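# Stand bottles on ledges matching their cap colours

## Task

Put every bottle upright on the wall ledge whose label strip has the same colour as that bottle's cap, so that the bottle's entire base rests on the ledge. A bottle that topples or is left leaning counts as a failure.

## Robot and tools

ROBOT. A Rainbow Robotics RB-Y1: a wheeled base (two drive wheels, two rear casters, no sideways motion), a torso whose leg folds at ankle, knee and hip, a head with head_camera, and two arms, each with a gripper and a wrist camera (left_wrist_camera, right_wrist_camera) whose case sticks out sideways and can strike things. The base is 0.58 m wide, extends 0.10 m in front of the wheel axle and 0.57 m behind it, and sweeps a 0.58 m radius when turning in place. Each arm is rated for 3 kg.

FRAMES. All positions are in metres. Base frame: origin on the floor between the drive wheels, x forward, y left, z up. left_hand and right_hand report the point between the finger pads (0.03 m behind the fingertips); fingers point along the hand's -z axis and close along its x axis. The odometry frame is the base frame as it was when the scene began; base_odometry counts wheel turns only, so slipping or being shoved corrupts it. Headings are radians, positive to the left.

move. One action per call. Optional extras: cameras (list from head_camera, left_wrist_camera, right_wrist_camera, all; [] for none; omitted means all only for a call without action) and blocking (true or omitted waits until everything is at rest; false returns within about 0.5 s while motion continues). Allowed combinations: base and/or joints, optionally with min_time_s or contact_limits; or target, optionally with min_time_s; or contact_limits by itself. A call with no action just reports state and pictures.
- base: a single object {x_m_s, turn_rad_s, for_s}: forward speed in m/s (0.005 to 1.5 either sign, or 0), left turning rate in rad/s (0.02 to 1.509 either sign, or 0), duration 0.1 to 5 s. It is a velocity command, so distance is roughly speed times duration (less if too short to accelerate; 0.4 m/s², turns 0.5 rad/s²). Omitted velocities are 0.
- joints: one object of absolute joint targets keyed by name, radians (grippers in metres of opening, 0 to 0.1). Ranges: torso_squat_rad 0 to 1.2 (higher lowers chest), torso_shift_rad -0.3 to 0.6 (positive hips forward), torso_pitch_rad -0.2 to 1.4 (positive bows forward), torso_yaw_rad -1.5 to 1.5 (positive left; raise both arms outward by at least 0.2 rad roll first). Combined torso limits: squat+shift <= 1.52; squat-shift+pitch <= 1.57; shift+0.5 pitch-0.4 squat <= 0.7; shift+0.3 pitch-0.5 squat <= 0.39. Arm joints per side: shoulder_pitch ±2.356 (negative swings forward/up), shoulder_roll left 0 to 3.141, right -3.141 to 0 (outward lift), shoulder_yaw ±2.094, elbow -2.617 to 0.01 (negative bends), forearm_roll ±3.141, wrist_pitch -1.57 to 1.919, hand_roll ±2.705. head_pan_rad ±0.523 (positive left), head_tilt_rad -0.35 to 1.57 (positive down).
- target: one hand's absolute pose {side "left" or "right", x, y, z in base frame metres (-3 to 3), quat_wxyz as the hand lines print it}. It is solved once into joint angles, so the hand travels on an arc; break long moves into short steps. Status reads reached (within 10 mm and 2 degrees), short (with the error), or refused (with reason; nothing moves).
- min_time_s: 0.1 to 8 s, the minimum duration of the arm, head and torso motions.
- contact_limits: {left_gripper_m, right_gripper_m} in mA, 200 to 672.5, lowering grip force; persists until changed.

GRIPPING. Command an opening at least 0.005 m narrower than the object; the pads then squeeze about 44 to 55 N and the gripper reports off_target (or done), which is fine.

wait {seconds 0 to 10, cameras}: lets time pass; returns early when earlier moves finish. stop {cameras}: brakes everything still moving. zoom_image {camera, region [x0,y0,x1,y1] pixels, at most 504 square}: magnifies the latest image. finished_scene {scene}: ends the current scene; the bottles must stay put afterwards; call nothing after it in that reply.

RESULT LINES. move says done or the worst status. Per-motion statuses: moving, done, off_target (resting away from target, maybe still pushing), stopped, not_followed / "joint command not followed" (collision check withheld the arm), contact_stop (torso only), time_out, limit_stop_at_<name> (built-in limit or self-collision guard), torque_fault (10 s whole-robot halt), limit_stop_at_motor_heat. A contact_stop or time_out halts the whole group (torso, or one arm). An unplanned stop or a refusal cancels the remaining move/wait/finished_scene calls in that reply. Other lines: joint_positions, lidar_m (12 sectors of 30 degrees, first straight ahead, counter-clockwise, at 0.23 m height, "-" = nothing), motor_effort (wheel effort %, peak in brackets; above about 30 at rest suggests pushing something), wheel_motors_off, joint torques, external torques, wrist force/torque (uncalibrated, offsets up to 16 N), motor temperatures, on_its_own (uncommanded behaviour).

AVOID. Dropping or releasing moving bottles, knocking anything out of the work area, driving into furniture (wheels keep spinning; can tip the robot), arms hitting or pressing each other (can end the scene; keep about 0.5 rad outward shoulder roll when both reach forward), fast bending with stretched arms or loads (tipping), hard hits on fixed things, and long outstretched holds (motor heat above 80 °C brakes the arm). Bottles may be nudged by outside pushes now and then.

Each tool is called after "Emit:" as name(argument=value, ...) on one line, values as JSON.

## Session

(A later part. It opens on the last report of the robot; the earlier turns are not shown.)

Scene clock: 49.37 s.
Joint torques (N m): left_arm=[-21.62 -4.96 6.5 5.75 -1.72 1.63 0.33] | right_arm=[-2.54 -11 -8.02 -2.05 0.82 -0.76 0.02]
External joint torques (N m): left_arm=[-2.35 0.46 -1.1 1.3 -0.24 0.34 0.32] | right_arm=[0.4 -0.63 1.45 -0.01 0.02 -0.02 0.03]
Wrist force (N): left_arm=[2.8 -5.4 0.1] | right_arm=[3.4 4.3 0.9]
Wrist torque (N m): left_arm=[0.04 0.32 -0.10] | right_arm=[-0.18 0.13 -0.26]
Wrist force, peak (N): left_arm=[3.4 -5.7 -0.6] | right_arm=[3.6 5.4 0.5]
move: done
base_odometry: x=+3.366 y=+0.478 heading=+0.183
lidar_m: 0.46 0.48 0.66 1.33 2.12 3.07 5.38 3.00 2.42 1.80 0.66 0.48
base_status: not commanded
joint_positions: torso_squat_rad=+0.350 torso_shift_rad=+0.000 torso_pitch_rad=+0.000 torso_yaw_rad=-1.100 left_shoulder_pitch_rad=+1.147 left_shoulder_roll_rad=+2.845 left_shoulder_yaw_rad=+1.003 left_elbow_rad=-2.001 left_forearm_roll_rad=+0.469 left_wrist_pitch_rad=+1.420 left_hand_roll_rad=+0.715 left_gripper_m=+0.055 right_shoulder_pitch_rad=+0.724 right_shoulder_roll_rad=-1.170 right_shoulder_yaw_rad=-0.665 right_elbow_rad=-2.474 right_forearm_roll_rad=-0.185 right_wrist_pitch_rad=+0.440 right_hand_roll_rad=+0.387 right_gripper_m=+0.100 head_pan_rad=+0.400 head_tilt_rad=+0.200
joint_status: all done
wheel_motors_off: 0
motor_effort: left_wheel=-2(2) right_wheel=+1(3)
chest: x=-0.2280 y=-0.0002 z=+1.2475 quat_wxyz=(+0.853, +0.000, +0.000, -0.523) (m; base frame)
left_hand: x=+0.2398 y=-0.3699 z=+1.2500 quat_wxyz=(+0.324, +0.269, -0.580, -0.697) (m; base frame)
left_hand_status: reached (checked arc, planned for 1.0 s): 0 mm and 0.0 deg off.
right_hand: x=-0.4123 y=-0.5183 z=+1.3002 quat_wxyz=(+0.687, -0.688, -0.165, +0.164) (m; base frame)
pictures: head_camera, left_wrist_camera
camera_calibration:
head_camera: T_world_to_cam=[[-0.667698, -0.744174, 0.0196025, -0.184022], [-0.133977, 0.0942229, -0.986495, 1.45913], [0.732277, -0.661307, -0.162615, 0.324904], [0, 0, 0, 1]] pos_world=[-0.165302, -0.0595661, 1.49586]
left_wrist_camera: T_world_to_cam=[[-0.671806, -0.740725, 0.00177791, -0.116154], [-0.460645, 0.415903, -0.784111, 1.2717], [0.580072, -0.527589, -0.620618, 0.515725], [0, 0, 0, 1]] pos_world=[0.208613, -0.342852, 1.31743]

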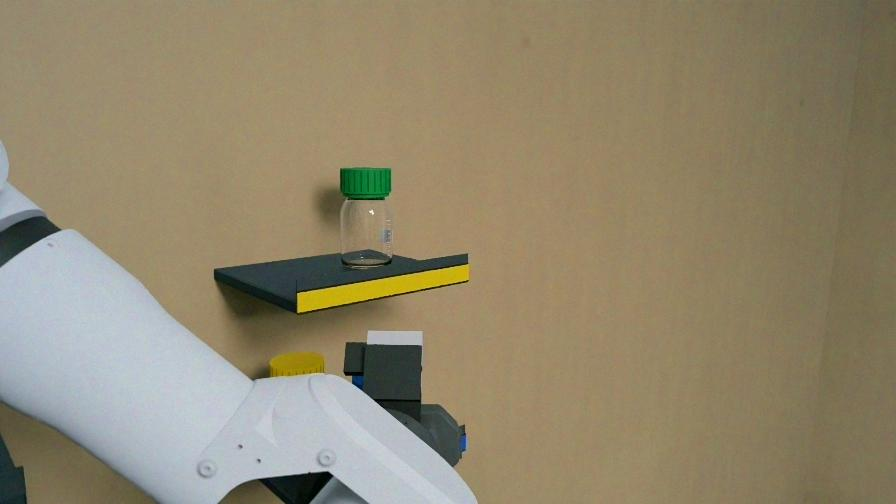

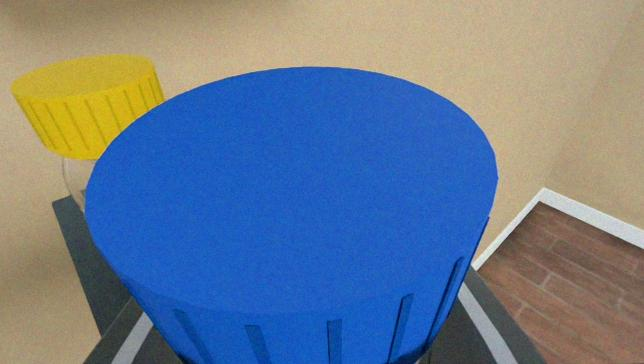

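Emit:
move(target={"side": "left", "x": 0.275, "y": -0.4, "z": 1.248, "quat_wxyz": [0.32427, 0.2697, -0.57978, -0.69711]}, cameras=[])

Emit:
move(target={"side": "left", "x": 0.302, "y": -0.423, "z": 1.246, "quat_wxyz": [0.32427, 0.2697, -0.57978, -0.69711]}, cameras=[])

Emit:
move(target={"side": "left", "x": 0.326, "y": -0.443, "z": 1.245, "quat_wxyz": [0.32427, 0.2697, -0.57978, -0.69711]}, cameras=["head_camera"])

Emit:
zoom_image(camera="head_camera", region=[200, 220, 520, 504])

Scene clock: 51.23 s.
Joint torques (N m): left_arm=[-22.54 -4.77 6.51 6.18 -1.64 1.66 0.18] | right_arm=[-2.75 -10.85 -8.39 -1.77 0.71 -0.79 0.11]
External joint torques (N m): left_arm=[-1.69 1.22 -1.21 1.02 -0.16 0.44 0.17] | right_arm=[0.19 -0.48 1.08 0.26 -0.08 -0.05 0.12]
Wrist force (N): left_arm=[3.0 -4.8 0.0] | right_arm=[2.8 4.2 0.7]
Wrist torque (N m): left_arm=[-0.02 0.33 0.03] | right_arm=[-0.22 0.05 -0.23]
Wrist force, peak (N): left_arm=[3.5 -6.5 -0.1] | right_arm=[2.9 5.0 1.4]
move: done
base_odometry: x=+3.366 y=+0.478 heading=+0.183
lidar_m: 0.46 0.48 0.67 1.32 2.11 3.07 5.38 3.01 2.43 1.81 0.66 0.48
base_status: not commanded
joint_positions: torso_squat_rad=+0.350 torso_shift_rad=+0.000 torso_pitch_rad=+0.000 torso_yaw_rad=-1.100 left_shoulder_pitch_rad=+1.198 left_shoulder_roll_rad=+2.866 left_shoulder_yaw_rad=+0.998 left_elbow_rad=-1.805 left_forearm_roll_rad=+0.445 left_wrist_pitch_rad=+1.269 left_hand_roll_rad=+0.670 left_gripper_m=+0.055 right_shoulder_pitch_rad=+0.724 right_shoulder_roll_rad=-1.170 right_shoulder_yaw_rad=-0.665 right_elbow_rad=-2.474 right_forearm_roll_rad=-0.185 right_wrist_pitch_rad=+0.440 right_hand_roll_rad=+0.387 right_gripper_m=+0.100 head_pan_rad=+0.400 head_tilt_rad=+0.200
joint_status: all done
wheel_motors_off: 0
motor_effort: left_wheel=-2(2) right_wheel=+1(2)
chest: x=-0.2280 y=-0.0002 z=+1.2475 quat_wxyz=(+0.853, +0.000, +0.000, -0.523) (m; base frame)
left_hand: x=+0.2745 y=-0.3993 z=+1.2483 quat_wxyz=(+0.324, +0.269, -0.580, -0.697) (m; base frame)
left_hand_status: reached (checked arc, planned for 0.5 s): 1 mm and 0.1 deg off.
right_hand: x=-0.4123 y=-0.5183 z=+1.3002 quat_wxyz=(+0.687, -0.688, -0.165, +0.164) (m; base frame)
pictures: none
No camera images: "cameras" was empty.

Scene clock: 52.07 s.
Joint torques (N m): left_arm=[-23.64 -5.7 7.14 6.64 -1.54 1.29 0.15] | right_arm=[-2.53 -11.66 -8.52 -2 0.71 -0.84 0.23]
External joint torques (N m): left_arm=[-1.46 0.9 -0.45 0.89 -0.1 0.12 0.14] | right_arm=[0.41 -1.29 0.95 0.03 -0.08 -0.09 0.24]
Wrist force (N): left_arm=[2.9 -4.9 -0.2] | right_arm=[2.3 4.6 1.0]
Wrist torque (N m): left_arm=[-0.03 0.34 0.02] | right_arm=[-0.25 -0.01 -0.27]
Wrist force, peak (N): left_arm=[3.5 -6.1 -0.3] | right_arm=[3.6 4.7 0.2]
move: done
base_odometry: x=+3.366 y=+0.478 heading=+0.183
lidar_m: 0.46 0.48 0.66 1.33 2.12 3.07 5.38 3.01 2.42 1.81 0.66 0.48
base_status: not commanded
joint_positions: torso_squat_rad=+0.350 torso_shift_rad=+0.000 torso_pitch_rad=+0.000 torso_yaw_rad=-1.100 left_shoulder_pitch_rad=+1.246 left_shoulder_roll_rad=+2.902 left_shoulder_yaw_rad=+0.998 left_elbow_rad=-1.629 left_forearm_roll_rad=+0.440 left_wrist_pitch_rad=+1.146 left_hand_roll_rad=+0.635 left_gripper_m=+0.055 right_shoulder_pitch_rad=+0.724 right_shoulder_roll_rad=-1.170 right_shoulder_yaw_rad=-0.665 right_elbow_rad=-2.474 right_forearm_roll_rad=-0.185 right_wrist_pitch_rad=+0.440 right_hand_roll_rad=+0.387 right_gripper_m=+0.100 head_pan_rad=+0.400 head_tilt_rad=+0.200
joint_status: all done
wheel_motors_off: 0
motor_effort: left_wheel=-1(2) right_wheel=+1(2)
chest: x=-0.2280 y=-0.0002 z=+1.2475 quat_wxyz=(+0.853, +0.000, +0.000, -0.523) (m; base frame)
left_hand: x=+0.3016 y=-0.4225 z=+1.2462 quat_wxyz=(+0.324, +0.269, -0.580, -0.697) (m; base frame)
left_hand_status: reached (checked arc, planned for 0.5 s): 1 mm and 0.0 deg off.
right_hand: x=-0.4123 y=-0.5183 z=+1.3002 quat_wxyz=(+0.687, -0.688, -0.165, +0.164) (m; base frame)
pictures: none
No camera images: "cameras" was empty.

Scene clock: 53.13 s.
Joint torques (N m): left_arm=[-25.97 -7.02 7.55 7.93 -1.65 1.58 0.24] | right_arm=[-2.76 -11.19 -8.2 -1.68 0.79 -0.78 0.23]
External joint torques (N m): left_arm=[-2.6 0.18 0.28 1.65 -0.26 0.47 0.23] | right_arm=[0.17 -0.82 1.26 0.36 0 -0.04 0.24]
Wrist force (N): left_arm=[2.9 -4.7 -0.3] | right_arm=[2.8 4.5 0.8]
Wrist torque (N m): left_arm=[-0.03 0.33 0.02] | right_arm=[-0.22 0.08 -0.27]
Wrist force, peak (N): left_arm=[3.4 -19.0 -1.8] | right_arm=[2.7 5.6 0.9]
move: done
base_odometry: x=+3.366 y=+0.478 heading=+0.183
lidar_m: 0.46 0.49 0.66 1.32 2.11 3.07 5.38 3.00 2.43 1.82 0.66 0.48
base_status: not commanded
joint_positions: torso_squat_rad=+0.350 torso_shift_rad=+0.000 torso_pitch_rad=+0.000 torso_yaw_rad=-1.100 left_shoulder_pitch_rad=+1.292 left_shoulder_roll_rad=+2.944 left_shoulder_yaw_rad=+1.002 left_elbow_rad=-1.457 left_forearm_roll_rad=+0.447 left_wrist_pitch_rad=+1.032 left_hand_roll_rad=+0.601 left_gripper_m=+0.055 right_shoulder_pitch_rad=+0.724 right_shoulder_roll_rad=-1.170 right_shoulder_yaw_rad=-0.665 right_elbow_rad=-2.474 right_forearm_roll_rad=-0.185 right_wrist_pitch_rad=+0.440 right_hand_roll_rad=+0.387 right_gripper_m=+0.100 head_pan_rad=+0.400 head_tilt_rad=+0.200
joint_status: all done
wheel_motors_off: 0
motor_effort: left_wheel=-1(2) right_wheel=+1(3)
chest: x=-0.2280 y=-0.0002 z=+1.2475 quat_wxyz=(+0.853, +0.000, +0.000, -0.523) (m; base frame)
left_hand: x=+0.3256 y=-0.4425 z=+1.2450 quat_wxyz=(+0.324, +0.269, -0.580, -0.697) (m; base frame)
left_hand_status: reached (checked arc, planned for 0.5 s): 1 mm and 0.0 deg off.
right_hand: x=-0.4123 y=-0.5183 z=+1.3001 quat_wxyz=(+0.687, -0.688, -0.165, +0.164) (m; base frame)
pictures: head_camera
camera_calibration:
head_camera: T_world_to_cam=[[-0.667708, -0.744167, 0.0195298, -0.183915], [-0.133927, 0.0942775, -0.986496, 1.45914], [0.732277, -0.661308, -0.162614, 0.324904], [0, 0, 0, 1]] pos_world=[-0.165302, -0.0595662, 1.49586]

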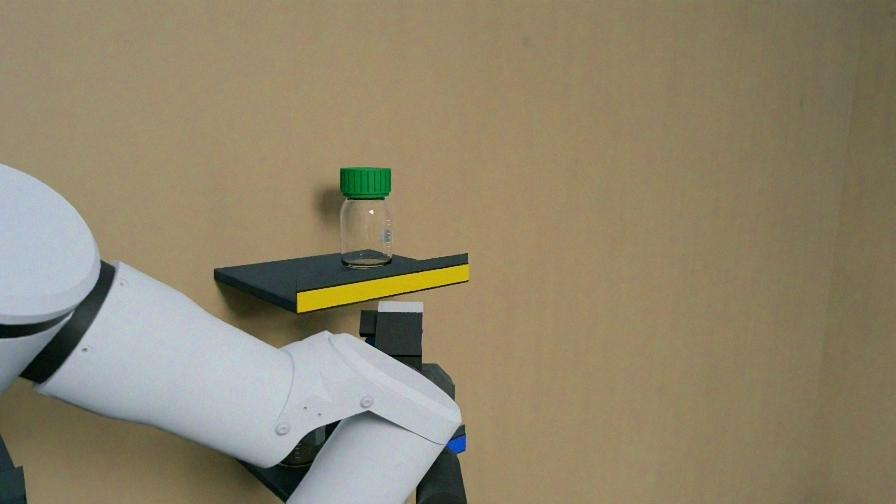

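Scaled by 1.575 from the camera's 896x504 image, which has a finer 1280x720 frame.

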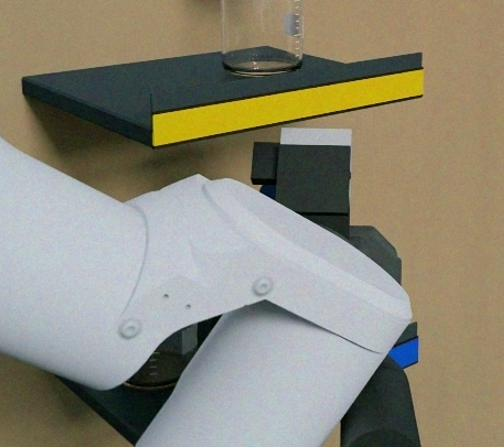

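Emit:
move(target={"side": "left", "x": 0.338, "y": -0.453, "z": 1.24, "quat_wxyz": [0.32427, 0.2697, -0.57978, -0.69711]}, min_time_s=0.6, cameras=[])

Emit:
move(target={"side": "left", "x": 0.348, "y": -0.461, "z": 1.232, "quat_wxyz": [0.32427, 0.2697, -0.57978, -0.69711]}, min_time_s=0.6, cameras=["head_camera", "left_wrist_camera"])

Scene clock: 54.90 s.
Joint torques (N m): left_arm=[-25.34 -6.53 7.4 7.83 -1.57 1.33 -0.11] | right_arm=[-2.06 -11.34 -8.15 -1.84 0.58 -0.82 0.18]
External joint torques (N m): left_arm=[-1.31 1.09 0.45 1.29 -0.23 0.23 -0.13] | right_arm=[0.88 -0.97 1.32 0.2 -0.22 -0.08 0.19]
Wrist force (N): left_arm=[3.0 -5.1 -0.2] | right_arm=[2.9 4.8 0.3]
Wrist torque (N m): left_arm=[0.01 0.36 0.02] | right_arm=[-0.29 0.04 -0.25]
Wrist force, peak (N): left_arm=[3.3 -5.8 -0.2] | right_arm=[3.0 5.6 0.8]
move: done
base_odometry: x=+3.366 y=+0.478 heading=+0.183
lidar_m: 0.46 0.48 0.67 1.32 2.11 3.07 5.38 3.01 2.43 1.80 0.65 0.48
base_status: not commanded
joint_positions: torso_squat_rad=+0.350 torso_shift_rad=+0.000 torso_pitch_rad=+0.000 torso_yaw_rad=-1.100 left_shoulder_pitch_rad=+1.326 left_shoulder_roll_rad=+2.977 left_shoulder_yaw_rad=+1.003 left_elbow_rad=-1.354 left_forearm_roll_rad=+0.449 left_wrist_pitch_rad=+0.972 left_hand_roll_rad=+0.589 left_gripper_m=+0.055 right_shoulder_pitch_rad=+0.724 right_shoulder_roll_rad=-1.170 right_shoulder_yaw_rad=-0.665 right_elbow_rad=-2.474 right_forearm_roll_rad=-0.185 right_wrist_pitch_rad=+0.440 right_hand_roll_rad=+0.387 right_gripper_m=+0.100 head_pan_rad=+0.400 head_tilt_rad=+0.200
joint_status: all done
wheel_motors_off: 0
motor_effort: left_wheel=-1(2) right_wheel=+1(2)
chest: x=-0.2280 y=-0.0002 z=+1.2475 quat_wxyz=(+0.853, +0.000, +0.000, -0.523) (m; base frame)
left_hand: x=+0.3380 y=-0.4528 z=+1.2401 quat_wxyz=(+0.324, +0.270, -0.580, -0.697) (m; base frame)
left_hand_status: reached (checked arc, planned for 0.6 s): 0 mm and 0.0 deg off.
right_hand: x=-0.4123 y=-0.5183 z=+1.3001 quat_wxyz=(+0.687, -0.688, -0.165, +0.164) (m; base frame)
pictures: none
No camera images: "cameras" was empty.

Scene clock: 55.83 s.
Joint torques (N m): left_arm=[-26.62 -7.21 6.44 8.19 -1.66 1.28 -0.09] | right_arm=[-2.69 -11.48 -8.67 -1.7 0.87 -0.67 -0.05]
External joint torques (N m): left_arm=[-2.04 0.8 -0.16 1.44 -0.37 0.19 -0.11] | right_arm=[0.25 -1.11 0.79 0.34 0.07 0.07 -0.04]
Wrist force (N): left_arm=[3.0 -5.1 -0.3] | right_arm=[3.2 4.6 0.5]
Wrist torque (N m): left_arm=[0.00 0.34 0.02] | right_arm=[-0.21 0.13 -0.28]
Wrist force, peak (N): left_arm=[3.3 -5.6 -0.2] | right_arm=[3.2 4.9 0.7]
move: done
base_odometry: x=+3.366 y=+0.478 heading=+0.183
lidar_m: 0.46 0.48 0.66 1.32 2.11 3.07 5.38 3.00 2.43 1.81 0.67 0.49
base_status: not commanded
joint_positions: torso_squat_rad=+0.350 torso_shift_rad=+0.000 torso_pitch_rad=+0.000 torso_yaw_rad=-1.100 left_shoulder_pitch_rad=+1.364 left_shoulder_roll_rad=+3.011 left_shoulder_yaw_rad=+1.003 left_elbow_rad=-1.264 left_forearm_roll_rad=+0.445 left_wrist_pitch_rad=+0.923 left_hand_roll_rad=+0.588 left_gripper_m=+0.055 right_shoulder_pitch_rad=+0.724 right_shoulder_roll_rad=-1.170 right_shoulder_yaw_rad=-0.665 right_elbow_rad=-2.474 right_forearm_roll_rad=-0.185 right_wrist_pitch_rad=+0.440 right_hand_roll_rad=+0.387 right_gripper_m=+0.100 head_pan_rad=+0.400 head_tilt_rad=+0.200
joint_status: all done
wheel_motors_off: 0
motor_effort: left_wheel=-1(2) right_wheel=+1(2)
chest: x=-0.2280 y=-0.0002 z=+1.2475 quat_wxyz=(+0.853, +0.000, +0.000, -0.523) (m; base frame)
left_hand: x=+0.3479 y=-0.4609 z=+1.2321 quat_wxyz=(+0.324, +0.270, -0.580, -0.697) (m; base frame)
left_hand_status: reached (checked arc, planned for 0.6 s): 0 mm and 0.0 deg off.
right_hand: x=-0.4123 y=-0.5183 z=+1.3001 quat_wxyz=(+0.687, -0.688, -0.165, +0.164) (m; base frame)
pictures: head_camera, left_wrist_camera
camera_calibration:
head_camera: T_world_to_cam=[[-0.667708, -0.744167, 0.0195298, -0.183915], [-0.133927, 0.0942775, -0.986496, 1.45914], [0.732277, -0.661308, -0.162614, 0.324904], [0, 0, 0, 1]] pos_world=[-0.165302, -0.0595662, 1.49586]
left_wrist_camera: T_world_to_cam=[[-0.671626, -0.740888, 0.00186964, -0.111153], [-0.460697, 0.415649, -0.784216, 1.34535], [0.580239, -0.527561, -0.620485, 0.393686], [0, 0, 0, 1]] pos_world=[0.316713, -0.433853, 1.29953]

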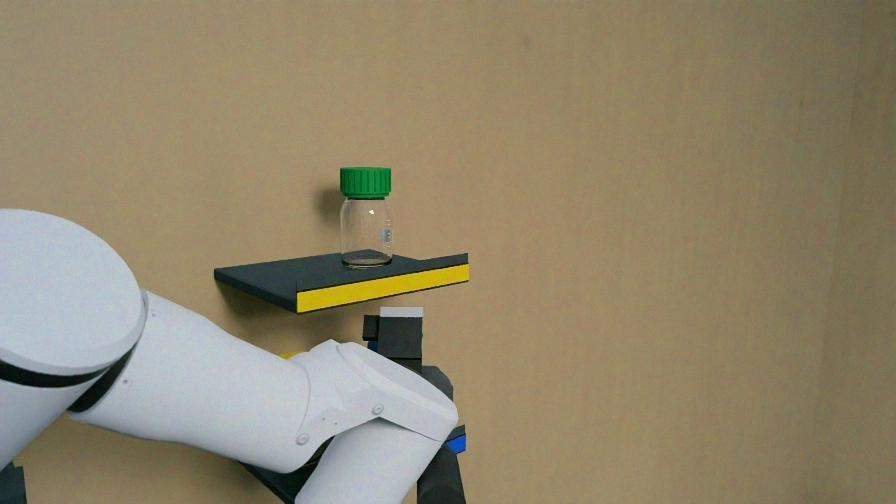

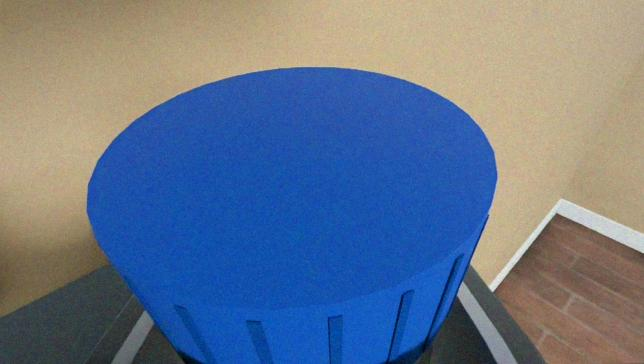

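Emit:
move(target={"side": "left", "x": 0.348, "y": -0.461, "z": 1.223, "quat_wxyz": [0.32427, 0.2697, -0.57978, -0.69711]}, min_time_s=0.5, cameras=[])

Emit:
move(target={"side": "left", "x": 0.348, "y": -0.461, "z": 1.219, "quat_wxyz": [0.32427, 0.2697, -0.57978, -0.69711]}, min_time_s=0.4, cameras=[])

Scene clock: 57.23 s.
Joint torques (N m): left_arm=[-18.9 -3.85 3.59 4.41 -0.03 -0.19 0.61] | right_arm=[-2.93 -12.05 -8.2 -1.98 0.81 -0.66 0.2]
External joint torques (N m): left_arm=[5.74 4.27 -2.95 -2.31 1.25 -1.31 0.6] | right_arm=[0.01 -1.68 1.26 0.06 0.01 0.08 0.21]
Wrist force (N): left_arm=[1.4 5.9 1.4] | right_arm=[2.7 4.7 0.5]
Wrist torque (N m): left_arm=[-0.12 0.32 -0.32] | right_arm=[-0.29 0.04 -0.22]
Wrist force, peak (N): left_arm=[1.5 7.5 0.1] | right_arm=[2.9 5.3 0.8]
move: done
base_odometry: x=+3.366 y=+0.478 heading=+0.183
lidar_m: 0.46 0.48 0.66 1.32 2.11 3.06 5.38 3.00 2.43 1.81 0.66 0.48
base_status: not commanded
joint_positions: torso_squat_rad=+0.350 torso_shift_rad=+0.000 torso_pitch_rad=+0.000 torso_yaw_rad=-1.100 left_shoulder_pitch_rad=+1.380 left_shoulder_roll_rad=+3.020 left_shoulder_yaw_rad=+1.002 left_elbow_rad=-1.256 left_forearm_roll_rad=+0.429 left_wrist_pitch_rad=+0.928 left_hand_roll_rad=+0.607 left_gripper_m=+0.055 right_shoulder_pitch_rad=+0.724 right_shoulder_roll_rad=-1.170 right_shoulder_yaw_rad=-0.665 right_elbow_rad=-2.474 right_forearm_roll_rad=-0.185 right_wrist_pitch_rad=+0.440 right_hand_roll_rad=+0.387 right_gripper_m=+0.100 head_pan_rad=+0.400 head_tilt_rad=+0.200
joint_status: all done
wheel_motors_off: 0
motor_effort: left_wheel=-2(2) right_wheel=+1(2)
chest: x=-0.2281 y=-0.0002 z=+1.2475 quat_wxyz=(+0.853, +0.000, +0.000, -0.523) (m; base frame)
left_hand: x=+0.3480 y=-0.4610 z=+1.2251 quat_wxyz=(+0.325, +0.270, -0.581, -0.696) (m; base frame)
left_hand_status: reached (checked arc, planned for 0.5 s): 2 mm and 0.2 deg off.
right_hand: x=-0.4124 y=-0.5183 z=+1.3002 quat_wxyz=(+0.687, -0.688, -0.165, +0.164) (m; base frame)
pictures: none
No camera images: "cameras" was empty.

Scene clock: 57.97 s.
Joint torques (N m): left_arm=[-10.82 -0.78 1.95 0.27 1.64 -2.03 1.11] | right_arm=[-2.64 -11.43 -8.47 -1.81 0.62 -0.8 0.27]
External joint torques (N m): left_arm=[13.86 7.4 -4.54 -6.45 2.92 -3.16 1.09] | right_arm=[0.31 -1.05 0.99 0.22 -0.18 -0.06 0.27]
Wrist force (N): left_arm=[1.0 18.5 3.3] | right_arm=[2.9 3.8 0.4]
Wrist torque (N m): left_arm=[-0.21 0.34 -0.58] | right_arm=[-0.12 0.09 -0.27]
Wrist force, peak (N): left_arm=[1.6 19.5 3.1] | right_arm=[3.4 5.0 0.0]
move: done
base_odometry: x=+3.366 y=+0.478 heading=+0.183
lidar_m: 0.46 0.48 0.67 1.33 2.11 3.06 5.38 3.01 2.42 1.81 0.66 0.48
base_status: not commanded
joint_positions: torso_squat_rad=+0.350 torso_shift_rad=+0.000 torso_pitch_rad=-0.001 torso_yaw_rad=-1.100 left_shoulder_pitch_rad=+1.387 left_shoulder_roll_rad=+3.026 left_shoulder_yaw_rad=+1.001 left_elbow_rad=-1.249 left_forearm_roll_rad=+0.421 left_wrist_pitch_rad=+0.929 left_hand_roll_rad=+0.615 left_gripper_m=+0.055 right_shoulder_pitch_rad=+0.724 right_shoulder_roll_rad=-1.170 right_shoulder_yaw_rad=-0.665 right_elbow_rad=-2.474 right_forearm_roll_rad=-0.185 right_wrist_pitch_rad=+0.440 right_hand_roll_rad=+0.387 right_gripper_m=+0.100 head_pan_rad=+0.400 head_tilt_rad=+0.200
joint_status: all done
wheel_motors_off: 0
motor_effort: left_wheel=-1(2) right_wheel=+1(2)
chest: x=-0.2283 y=+0.0000 z=+1.2475 quat_wxyz=(+0.853, +0.000, +0.000, -0.523) (m; base frame)
left_hand: x=+0.3484 y=-0.4612 z=+1.2233 quat_wxyz=(+0.325, +0.270, -0.582, -0.695) (m; base frame)
left_hand_status: reached (checked arc, planned for 0.4 s): 4 mm and 0.4 deg off.
right_hand: x=-0.4126 y=-0.5181 z=+1.3002 quat_wxyz=(+0.687, -0.688, -0.165, +0.164) (m; base frame)
pictures: none
No camera images: "cameras" was empty.

Emit:
move(target={"side": "left", "x": 0.348, "y": -0.461, "z": 1.225, "quat_wxyz": [0.32427, 0.2697, -0.57978, -0.69711]}, min_time_s=0.3, cameras=["left_wrist_camera"])

Emit:
move(joints={"left_gripper_m": 0.09}, cameras=["left_wrist_camera", "head_camera"])

Scene clock: 58.93 s.
Joint torques (N m): left_arm=[-22.31 -7.08 5.44 4.73 -0.59 0.39 0.1] | right_arm=[-2.84 -11.32 -8.65 -1.87 0.69 -0.77 0.19]
External joint torques (N m): left_arm=[2.34 1.04 -1.08 -2 0.68 -0.74 0.09] | right_arm=[0.1 -0.95 0.82 0.16 -0.11 -0.02 0.2]
Wrist force (N): left_arm=[3.4 0.5 0.6] | right_arm=[2.4 4.4 0.7]
Wrist torque (N m): left_arm=[-0.07 0.38 -0.02] | right_arm=[-0.24 -0.02 -0.25]
Wrist force, peak (N): left_arm=[1.3 18.9 3.3] | right_arm=[2.7 5.2 1.2]
move: done
base_odometry: x=+3.366 y=+0.478 heading=+0.183
lidar_m: 0.46 0.48 0.66 1.33 2.11 3.07 5.38 3.00 2.42 1.82 0.66 0.48
base_status: not commanded
joint_positions: torso_squat_rad=+0.350 torso_shift_rad=+0.000 torso_pitch_rad=+0.000 torso_yaw_rad=-1.100 left_shoulder_pitch_rad=+1.379 left_shoulder_roll_rad=+3.021 left_shoulder_yaw_rad=+1.002 left_elbow_rad=-1.253 left_forearm_roll_rad=+0.432 left_wrist_pitch_rad=+0.924 left_hand_roll_rad=+0.603 left_gripper_m=+0.055 right_shoulder_pitch_rad=+0.724 right_shoulder_roll_rad=-1.170 right_shoulder_yaw_rad=-0.665 right_elbow_rad=-2.474 right_forearm_roll_rad=-0.185 right_wrist_pitch_rad=+0.440 right_hand_roll_rad=+0.387 right_gripper_m=+0.100 head_pan_rad=+0.400 head_tilt_rad=+0.200
joint_status: all done
wheel_motors_off: 0
motor_effort: left_wheel=-1(2) right_wheel=+1(2)
chest: x=-0.2282 y=+0.0000 z=+1.2475 quat_wxyz=(+0.853, +0.000, +0.000, -0.523) (m; base frame)
left_hand: x=+0.3481 y=-0.4613 z=+1.2259 quat_wxyz=(+0.324, +0.270, -0.581, -0.696) (m; base frame)
left_hand_status: reached (checked arc, planned for 0.3 s): 1 mm and 0.1 deg off.
right_hand: x=-0.4125 y=-0.5181 z=+1.3002 quat_wxyz=(+0.687, -0.688, -0.165, +0.164) (m; base frame)
pictures: left_wrist_camera
camera_calibration:
left_wrist_camera: T_world_to_cam=[[-0.671518, -0.740985, 0.00237929, -0.112035], [-0.459985, 0.41434, -0.785326, 1.34131], [0.580929, -0.528454, -0.619078, 0.38719], [0, 0, 0, 1]] pos_world=[0.316818, -0.434161, 1.29333]

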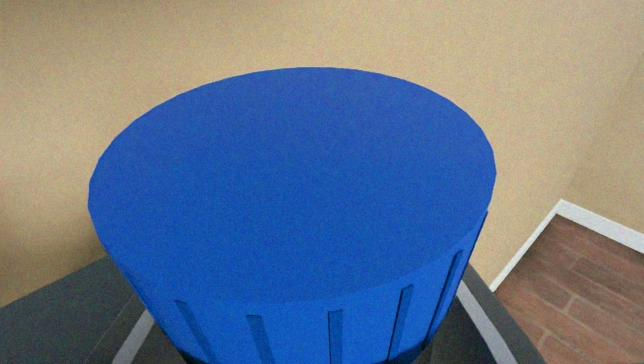

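Scene clock: 59.80 s.
Joint torques (N m): left_arm=[-24.41 -7.15 5.13 5.94 -1 0.96 0.17] | right_arm=[-2.05 -12.15 -8.22 -1.84 0.53 -0.74 0.06]
External joint torques (N m): left_arm=[0.24 0.98 -1.39 -0.78 0.28 -0.16 0.16] | right_arm=[0.89 -1.78 1.24 0.19 -0.27 0.01 0.07]
Wrist force (N): left_arm=[2.9 -3.3 0.1] | right_arm=[2.3 4.3 0.4]
Wrist torque (N m): left_arm=[-0.03 0.33 0.02] | right_arm=[-0.23 0.00 -0.28]
Wrist force, peak (N): left_arm=[3.3 -3.4 0.2] | right_arm=[3.5 4.9 0.7]
move: done
base_odometry: x=+3.366 y=+0.478 heading=+0.183
lidar_m: 0.46 0.48 0.67 1.32 2.11 3.07 5.38 3.01 2.42 1.82 0.66 0.48
base_status: not commanded
joint_positions: torso_squat_rad=+0.350 torso_shift_rad=+0.000 torso_pitch_rad=+0.000 torso_yaw_rad=-1.100 left_shoulder_pitch_rad=+1.379 left_shoulder_roll_rad=+3.021 left_shoulder_yaw_rad=+1.002 left_elbow_rad=-1.253 left_forearm_roll_rad=+0.432 left_wrist_pitch_rad=+0.924 left_hand_roll_rad=+0.603 left_gripper_m=+0.090 right_shoulder_pitch_rad=+0.724 right_shoulder_roll_rad=-1.170 right_shoulder_yaw_rad=-0.665 right_elbow_rad=-2.474 right_forearm_roll_rad=-0.185 right_wrist_pitch_rad=+0.440 right_hand_roll_rad=+0.387 right_gripper_m=+0.100 head_pan_rad=+0.400 head_tilt_rad=+0.200
joint_status: all done
wheel_motors_off: 0
motor_effort: left_wheel=-1(2) right_wheel=+0(2)
chest: x=-0.2282 y=-0.0001 z=+1.2475 quat_wxyz=(+0.853, +0.000, +0.000, -0.523) (m; base frame)
left_hand: x=+0.3481 y=-0.4612 z=+1.2254 quat_wxyz=(+0.324, +0.270, -0.580, -0.697) (m; base frame)
right_hand: x=-0.4125 y=-0.5182 z=+1.3002 quat_wxyz=(+0.687, -0.688, -0.165, +0.164) (m; base frame)
pictures: head_camera, left_wrist_camera
camera_calibration:
head_camera: T_world_to_cam=[[-0.667726, -0.744152, 0.0194868, -0.183904], [-0.13359, 0.0940351, -0.986565, 1.45923], [0.732322, -0.661358, -0.162201, 0.324643], [0, 0, 0, 1]] pos_world=[-0.165603, -0.0593656, 1.49586]
left_wrist_camera: T_world_to_cam=[[-0.671549, -0.740956, 0.00227681, -0.111737], [-0.460435, 0.414894, -0.784769, 1.34058], [0.580535, -0.52806, -0.619784, 0.388087], [0, 0, 0, 1]] pos_world=[0.316915, -0.434057, 1.29283]

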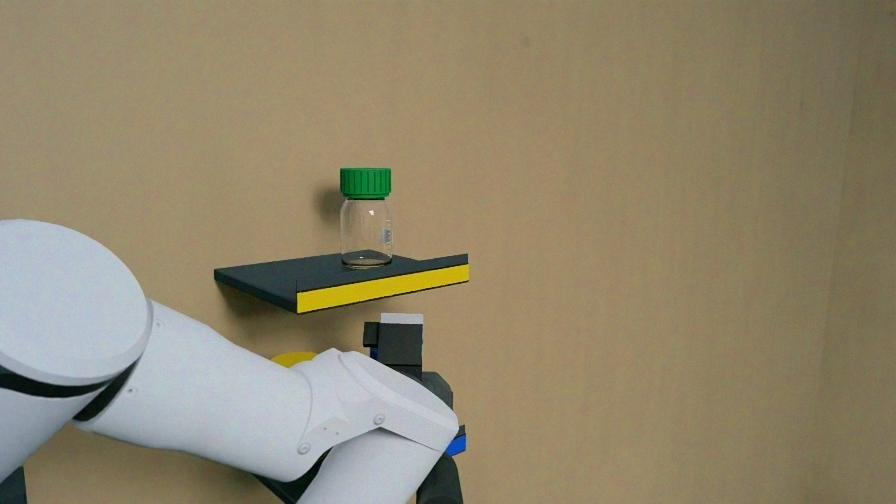

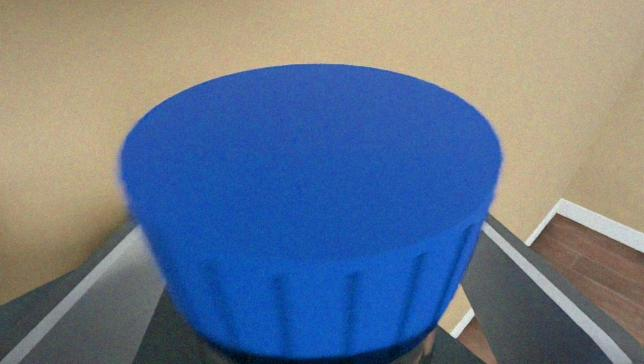

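Emit:
move(target={"side": "left", "x": 0.29, "y": -0.412, "z": 1.229, "quat_wxyz": [0.32427, 0.2697, -0.57978, -0.69711]}, cameras=["left_wrist_camera"])

Emit:
move(target={"side": "left", "x": 0.225, "y": -0.358, "z": 1.235, "quat_wxyz": [0.32427, 0.2697, -0.57978, -0.69711]}, cameras=["left_wrist_camera"])

Emit:
move(target={"side": "left", "x": 0.22, "y": -0.325, "z": 1.425, "quat_wxyz": [0.31094, 0.28494, -0.61254, -0.66844]}, min_time_s=1.2, cameras=["left_wrist_camera", "head_camera"])

Scene clock: 61.90 s.
Joint torques (N m): left_arm=[-22.13 -6.36 6.11 5.16 -1.43 0.91 0.21] | right_arm=[-2.61 -11.88 -8.81 -2.02 0.73 -0.76 0.05]
External joint torques (N m): left_arm=[-0.33 0.27 -1.37 -0.18 -0.01 -0.35 0.2] | right_arm=[0.33 -1.51 0.66 0.02 -0.07 -0.02 0.06]
Wrist force (N): left_arm=[2.9 -3.6 0.2] | right_arm=[3.3 4.9 0.4]
Wrist torque (N m): left_arm=[0.00 0.34 -0.08] | right_arm=[-0.28 0.12 -0.28]
Wrist force, peak (N): left_arm=[3.8 -4.9 0.4] | right_arm=[2.9 5.5 0.1]
move: done
base_odometry: x=+3.366 y=+0.478 heading=+0.183
lidar_m: 0.46 0.48 0.67 1.32 2.11 3.06 5.37 3.00 2.42 1.81 0.66 0.48
base_status: not commanded
joint_positions: torso_squat_rad=+0.350 torso_shift_rad=+0.000 torso_pitch_rad=+0.000 torso_yaw_rad=-1.100 left_shoulder_pitch_rad=+1.261 left_shoulder_roll_rad=+2.912 left_shoulder_yaw_rad=+0.985 left_elbow_rad=-1.693 left_forearm_roll_rad=+0.412 left_wrist_pitch_rad=+1.209 left_hand_roll_rad=+0.691 left_gripper_m=+0.090 right_shoulder_pitch_rad=+0.724 right_shoulder_roll_rad=-1.170 right_shoulder_yaw_rad=-0.665 right_elbow_rad=-2.474 right_forearm_roll_rad=-0.185 right_wrist_pitch_rad=+0.440 right_hand_roll_rad=+0.387 right_gripper_m=+0.100 head_pan_rad=+0.400 head_tilt_rad=+0.200
joint_status: all done
wheel_motors_off: 0
motor_effort: left_wheel=-1(2) right_wheel=+1(2)
chest: x=-0.2281 y=-0.0001 z=+1.2475 quat_wxyz=(+0.853, +0.000, +0.000, -0.523) (m; base frame)
left_hand: x=+0.2902 y=-0.4127 z=+1.2292 quat_wxyz=(+0.324, +0.270, -0.580, -0.697) (m; base frame)
left_hand_status: reached (checked arc, planned for 0.8 s): 1 mm and 0.0 deg off.
right_hand: x=-0.4125 y=-0.5183 z=+1.3001 quat_wxyz=(+0.687, -0.688, -0.165, +0.164) (m; base frame)
pictures: left_wrist_camera
camera_calibration:
left_wrist_camera: T_world_to_cam=[[-0.671611, -0.740901, 0.00213586, -0.114471], [-0.460706, 0.415359, -0.784364, 1.2965], [0.580249, -0.527771, -0.620297, 0.45052], [0, 0, 0, 1]] pos_world=[0.259013, -0.385555, 1.29663]

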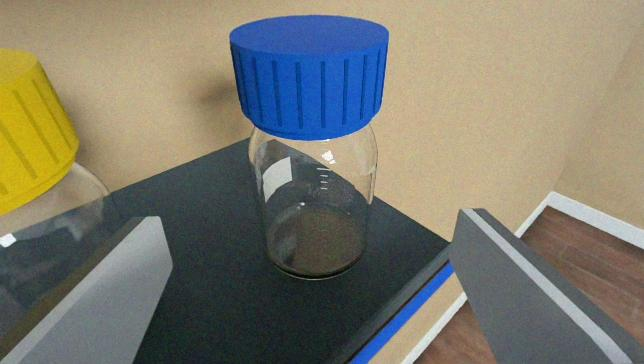

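Scene clock: 62.97 s.
Joint torques (N m): left_arm=[-19.59 -5.79 7.66 3.95 -1.21 1.08 0.37] | right_arm=[-2.01 -11.62 -8.45 -1.85 0.7 -0.58 0.06]
External joint torques (N m): left_arm=[-0.71 -0.23 0.33 0.03 0.21 -0.29 0.35] | right_arm=[0.93 -1.25 1.02 0.19 -0.1 0.16 0.07]
Wrist force (N): left_arm=[2.7 -3.3 0.0] | right_arm=[2.5 4.6 0.5]
Wrist torque (N m): left_arm=[-0.03 0.31 -0.10] | right_arm=[-0.30 -0.03 -0.29]
Wrist force, peak (N): left_arm=[3.2 -4.7 -0.2] | right_arm=[3.4 4.9 1.0]
move: done
base_odometry: x=+3.366 y=+0.478 heading=+0.183
lidar_m: 0.46 0.48 0.66 1.32 2.12 3.07 5.37 3.00 2.42 1.81 0.66 0.48
base_status: not commanded
joint_positions: torso_squat_rad=+0.350 torso_shift_rad=+0.000 torso_pitch_rad=+0.000 torso_yaw_rad=-1.100 left_shoulder_pitch_rad=+1.166 left_shoulder_roll_rad=+2.872 left_shoulder_yaw_rad=+0.998 left_elbow_rad=-2.064 left_forearm_roll_rad=+0.457 left_wrist_pitch_rad=+1.497 left_hand_roll_rad=+0.771 left_gripper_m=+0.090 right_shoulder_pitch_rad=+0.724 right_shoulder_roll_rad=-1.170 right_shoulder_yaw_rad=-0.665 right_elbow_rad=-2.474 right_forearm_roll_rad=-0.185 right_wrist_pitch_rad=+0.440 right_hand_roll_rad=+0.387 right_gripper_m=+0.100 head_pan_rad=+0.400 head_tilt_rad=+0.200
joint_status: all done
wheel_motors_off: 0
motor_effort: left_wheel=-2(2) right_wheel=+0(2)
chest: x=-0.2281 y=-0.0002 z=+1.2475 quat_wxyz=(+0.853, +0.000, +0.000, -0.523) (m; base frame)
left_hand: x=+0.2252 y=-0.3582 z=+1.2351 quat_wxyz=(+0.324, +0.270, -0.580, -0.697) (m; base frame)
left_hand_status: reached (checked arc, planned for 0.7 s): 0 mm and 0.0 deg off.
right_hand: x=-0.4124 y=-0.5183 z=+1.3002 quat_wxyz=(+0.687, -0.688, -0.165, +0.164) (m; base frame)
pictures: left_wrist_camera
camera_calibration:
left_wrist_camera: T_world_to_cam=[[-0.671656, -0.740862, 0.00137158, -0.11688], [-0.460269, 0.415823, -0.784375, 1.24863], [0.580543, -0.527462, -0.620286, 0.520695], [0, 0, 0, 1]] pos_world=[0.193916, -0.331152, 1.30253]

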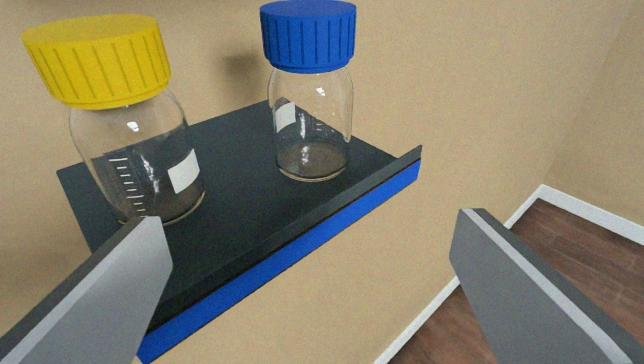

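Scene clock: 64.50 s.
Joint torques (N m): left_arm=[-15.09 -1.03 8.4 5.64 -1.74 0.62 0.14] | right_arm=[-2.7 -11.17 -8.31 -1.82 0.73 -0.6 -0.06]
External joint torques (N m): left_arm=[-0.1 0.09 0.37 -0.77 0.13 -0.08 0.13] | right_arm=[0.24 -0.8 1.15 0.21 -0.06 0.14 -0.05]
Wrist force (N): left_arm=[2.6 -3.5 0.8] | right_arm=[2.3 4.0 0.3]
Wrist torque (N m): left_arm=[0.01 0.31 0.04] | right_arm=[-0.20 -0.02 -0.27]
Wrist force, peak (N): left_arm=[3.3 -3.6 0.3] | right_arm=[3.2 5.5 0.4]
move: done
base_odometry: x=+3.366 y=+0.478 heading=+0.183
lidar_m: 0.46 0.48 0.67 1.32 2.11 3.06 5.38 3.00 2.43 1.81 0.66 0.48
base_status: not commanded
joint_positions: torso_squat_rad=+0.350 torso_shift_rad=+0.000 torso_pitch_rad=+0.000 torso_yaw_rad=-1.100 left_shoulder_pitch_rad=+0.763 left_shoulder_roll_rad=+2.571 left_shoulder_yaw_rad=+1.125 left_elbow_rad=-2.144 left_forearm_roll_rad=+0.719 left_wrist_pitch_rad=+1.442 left_hand_roll_rad=+0.356 left_gripper_m=+0.090 right_shoulder_pitch_rad=+0.724 right_shoulder_roll_rad=-1.170 right_shoulder_yaw_rad=-0.665 right_elbow_rad=-2.474 right_forearm_roll_rad=-0.185 right_wrist_pitch_rad=+0.440 right_hand_roll_rad=+0.387 right_gripper_m=+0.100 head_pan_rad=+0.400 head_tilt_rad=+0.200
joint_status: all done
wheel_motors_off: 0
motor_effort: left_wheel=-1(2) right_wheel=+1(2)
chest: x=-0.2281 y=-0.0002 z=+1.2475 quat_wxyz=(+0.853, +0.000, +0.000, -0.523) (m; base frame)
left_hand: x=+0.2197 y=-0.3250 z=+1.4251 quat_wxyz=(+0.311, +0.284, -0.614, -0.668) (m; base frame)
left_hand_status: reached (checked arc, planned for 1.2 s): 0 mm and 0.2 deg off.
right_hand: x=-0.4124 y=-0.5183 z=+1.3002 quat_wxyz=(+0.687, -0.688, -0.165, +0.164) (m; base frame)
pictures: head_camera, left_wrist_camera
camera_calibration:
head_camera: T_world_to_cam=[[-0.667718, -0.744159, 0.0194708, -0.18382], [-0.133815, 0.094257, -0.986514, 1.45916], [0.732288, -0.661319, -0.162516, 0.324898], [0, 0, 0, 1]] pos_world=[-0.165402, -0.0594662, 1.49586]
left_wrist_camera: T_world_to_cam=[[-0.672862, -0.739768, -0.000162, -0.0934184], [-0.399641, 0.36368, -0.841442, 1.43241], [0.622531, -0.566109, -0.540348, 0.523546], [0, 0, 0, 1]] pos_world=[0.183667, -0.293662, 1.48817]

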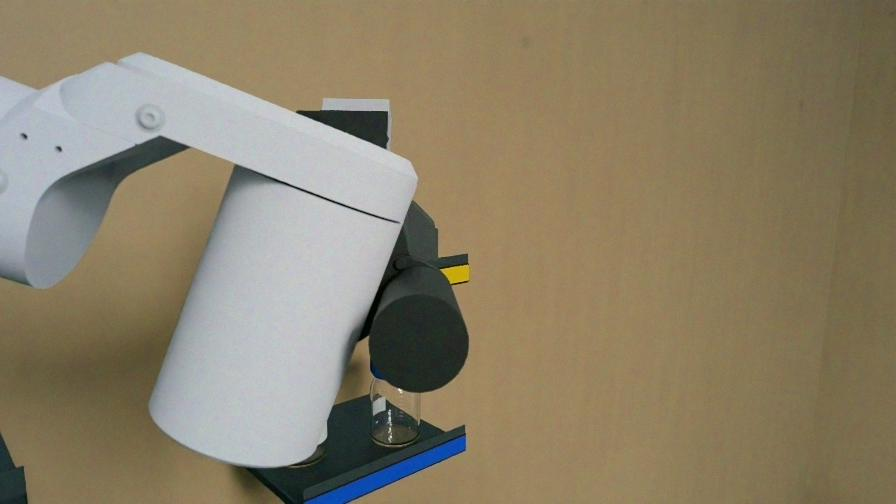

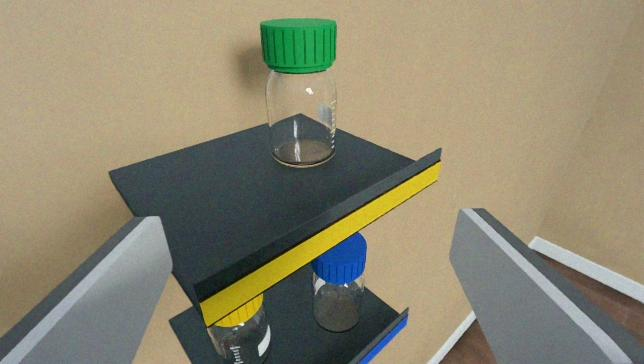

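Emit:
move(target={"side": "left", "x": 0.3, "y": -0.381, "z": 1.42, "quat_wxyz": [0.31094, 0.28494, -0.61254, -0.66844]}, min_time_s=0.8, cameras=["left_wrist_camera"])

Scene clock: 67.20 s.
Joint torques (N m): left_arm=[-19.82 -0.59 7.6 7.26 -1.77 0.78 0.24] | right_arm=[-2.3 -11.5 -8.63 -2.05 0.63 -0.66 0.34]
External joint torques (N m): left_arm=[-1.21 1.63 -1.22 0.72 -0.04 0.21 0.23] | right_arm=[0.64 -1.13 0.83 -0.02 -0.17 0.08 0.35]
Wrist force (N): left_arm=[2.8 -3.3 1.0] | right_arm=[2.8 5.0 0.9]
Wrist torque (N m): left_arm=[-0.01 0.32 0.03] | right_arm=[-0.31 0.07 -0.28]
Wrist force, peak (N): left_arm=[3.3 -4.2 0.0] | right_arm=[3.3 5.2 0.7]
move: done
base_odometry: x=+3.366 y=+0.478 heading=+0.183
lidar_m: 0.46 0.48 0.67 1.32 2.11 3.07 5.38 3.01 2.43 1.81 0.67 0.48
base_status: not commanded
joint_positions: torso_squat_rad=+0.350 torso_shift_rad=+0.000 torso_pitch_rad=+0.000 torso_yaw_rad=-1.100 left_shoulder_pitch_rad=+0.916 left_shoulder_roll_rad=+2.627 left_shoulder_yaw_rad=+1.078 left_elbow_rad=-1.780 left_forearm_roll_rad=+0.618 left_wrist_pitch_rad=+1.151 left_hand_roll_rad=+0.289 left_gripper_m=+0.090 right_shoulder_pitch_rad=+0.724 right_shoulder_roll_rad=-1.170 right_shoulder_yaw_rad=-0.665 right_elbow_rad=-2.474 right_forearm_roll_rad=-0.185 right_wrist_pitch_rad=+0.440 right_hand_roll_rad=+0.387 right_gripper_m=+0.100 head_pan_rad=+0.400 head_tilt_rad=+0.200
joint_status: all done
wheel_motors_off: 0
motor_effort: left_wheel=-1(2) right_wheel=+1(2)
chest: x=-0.2281 y=-0.0002 z=+1.2475 quat_wxyz=(+0.853, +0.000, +0.000, -0.523) (m; base frame)
left_hand: x=+0.2995 y=-0.3803 z=+1.4201 quat_wxyz=(+0.311, +0.285, -0.613, -0.668) (m; base frame)
left_hand_status: reached (checked arc, planned for 0.8 s): 1 mm and 0.1 deg off.
right_hand: x=-0.4124 y=-0.5183 z=+1.3001 quat_wxyz=(+0.687, -0.688, -0.165, +0.164) (m; base frame)
pictures: left_wrist_camera
camera_calibration:
left_wrist_camera: T_world_to_cam=[[-0.672032, -0.740521, -0.00110732, -0.0797819], [-0.400405, 0.364629, -0.840667, 1.4797], [0.622936, -0.564512, -0.541551, 0.442099], [0, 0, 0, 1]] pos_world=[0.263465, -0.349053, 1.48327]

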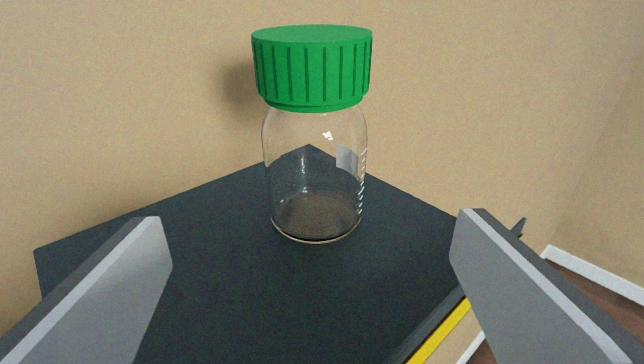

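Emit:
move(target={"side": "left", "x": 0.35, "y": -0.423, "z": 1.417, "quat_wxyz": [0.31094, 0.28494, -0.61254, -0.66844]}, cameras=[])

Emit:
move(target={"side": "left", "x": 0.377, "y": -0.4455, "z": 1.417, "quat_wxyz": [0.31094, 0.28494, -0.61254, -0.66844]}, cameras=["left_wrist_camera"])

Scene clock: 69.70 s.
Joint torques (N m): left_arm=[-23.1 -3.32 6.87 7.91 -1.54 0.56 0.16] | right_arm=[-2.28 -11.81 -8.16 -1.89 0.53 -0.62 0.28]
External joint torques (N m): left_arm=[-1.58 0.61 -1.4 0.96 -0.01 0.1 0.14] | right_arm=[0.65 -1.44 1.3 0.14 -0.26 0.12 0.29]
Wrist force (N): left_arm=[2.8 -3.5 0.9] | right_arm=[3.2 4.9 1.9]
Wrist torque (N m): left_arm=[0.01 0.33 0.04] | right_arm=[-0.30 0.09 -0.24]
Wrist force, peak (N): left_arm=[3.8 -4.7 0.3] | right_arm=[3.2 4.9 1.9]
move: done
base_odometry: x=+3.366 y=+0.478 heading=+0.183
lidar_m: 0.46 0.48 0.67 1.33 2.11 3.07 5.38 3.00 2.42 1.81 0.66 0.48
base_status: not commanded
joint_positions: torso_squat_rad=+0.350 torso_shift_rad=+0.000 torso_pitch_rad=+0.000 torso_yaw_rad=-1.100 left_shoulder_pitch_rad=+1.033 left_shoulder_roll_rad=+2.743 left_shoulder_yaw_rad=+1.072 left_elbow_rad=-1.440 left_forearm_roll_rad=+0.624 left_wrist_pitch_rad=+0.936 left_hand_roll_rad=+0.238 left_gripper_m=+0.090 right_shoulder_pitch_rad=+0.724 right_shoulder_roll_rad=-1.170 right_shoulder_yaw_rad=-0.665 right_elbow_rad=-2.474 right_forearm_roll_rad=-0.185 right_wrist_pitch_rad=+0.440 right_hand_roll_rad=+0.387 right_gripper_m=+0.100 head_pan_rad=+0.400 head_tilt_rad=+0.200
joint_status: all done
wheel_motors_off: 0
motor_effort: left_wheel=-1(2) right_wheel=+1(2)
chest: x=-0.2281 y=-0.0002 z=+1.2475 quat_wxyz=(+0.853, +0.000, +0.000, -0.523) (m; base frame)
left_hand: x=+0.3497 y=-0.4229 z=+1.4172 quat_wxyz=(+0.311, +0.285, -0.613, -0.668) (m; base frame)
left_hand_status: reached (checked arc, planned for 0.7 s): 0 mm and 0.1 deg off.
right_hand: x=-0.4124 y=-0.5183 z=+1.3001 quat_wxyz=(+0.687, -0.688, -0.165, +0.164) (m; base frame)
pictures: none
No camera images: "cameras" was empty.

Scene clock: 70.80 s.
Joint torques (N m): left_arm=[-23.97 -4.31 8.17 7.98 -1.26 0.47 0.14] | right_arm=[-2.51 -11.32 -8.47 -2.02 0.9 -0.69 -0.04]
External joint torques (N m): left_arm=[-0.81 0.77 0.74 0.76 0.11 0.12 0.12] | right_arm=[0.42 -0.95 0.99 0.02 0.11 0.05 -0.03]
Wrist force (N): left_arm=[2.8 -3.4 0.7] | right_arm=[3.0 4.4 0.5]
Wrist torque (N m): left_arm=[0.00 0.31 0.03] | right_arm=[-0.26 0.08 -0.26]
Wrist force, peak (N): left_arm=[3.9 -4.4 1.2] | right_arm=[2.6 5.3 -0.1]
move: done
base_odometry: x=+3.366 y=+0.478 heading=+0.183
lidar_m: 0.46 0.48 0.67 1.33 2.12 3.07 5.38 3.00 2.42 1.82 0.66 0.48
base_status: not commanded
joint_positions: torso_squat_rad=+0.350 torso_shift_rad=+0.000 torso_pitch_rad=+0.000 torso_yaw_rad=-1.100 left_shoulder_pitch_rad=+1.105 left_shoulder_roll_rad=+2.828 left_shoulder_yaw_rad=+1.077 left_elbow_rad=-1.207 left_forearm_roll_rad=+0.665 left_wrist_pitch_rad=+0.806 left_hand_roll_rad=+0.179 left_gripper_m=+0.090 right_shoulder_pitch_rad=+0.724 right_shoulder_roll_rad=-1.170 right_shoulder_yaw_rad=-0.665 right_elbow_rad=-2.474 right_forearm_roll_rad=-0.185 right_wrist_pitch_rad=+0.440 right_hand_roll_rad=+0.387 right_gripper_m=+0.100 head_pan_rad=+0.400 head_tilt_rad=+0.200
joint_status: all done
wheel_motors_off: 0
motor_effort: left_wheel=-1(2) right_wheel=+0(1)
chest: x=-0.2281 y=-0.0002 z=+1.2475 quat_wxyz=(+0.853, +0.000, +0.000, -0.523) (m; base frame)
left_hand: x=+0.3770 y=-0.4454 z=+1.4171 quat_wxyz=(+0.311, +0.285, -0.613, -0.668) (m; base frame)
left_hand_status: reached (checked arc, planned for 0.6 s): 0 mm and 0.0 deg off.
right_hand: x=-0.4124 y=-0.5183 z=+1.3001 quat_wxyz=(+0.687, -0.688, -0.165, +0.164) (m; base frame)
pictures: left_wrist_camera
camera_calibration:
left_wrist_camera: T_world_to_cam=[[-0.671614, -0.740899, -0.00183545, -0.0752766], [-0.40059, 0.36521, -0.840327, 1.53182], [0.623268, -0.56364, -0.542076, 0.356363], [0, 0, 0, 1]] pos_world=[0.340965, -0.414348, 1.48027]

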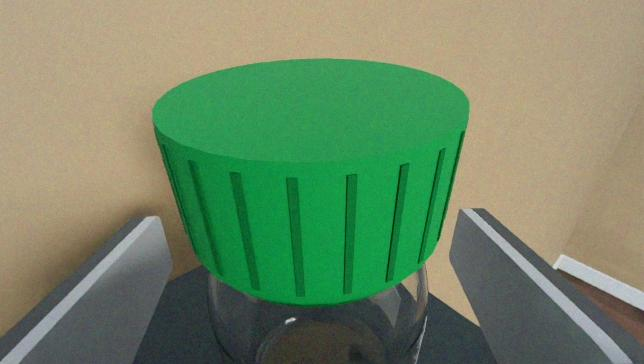

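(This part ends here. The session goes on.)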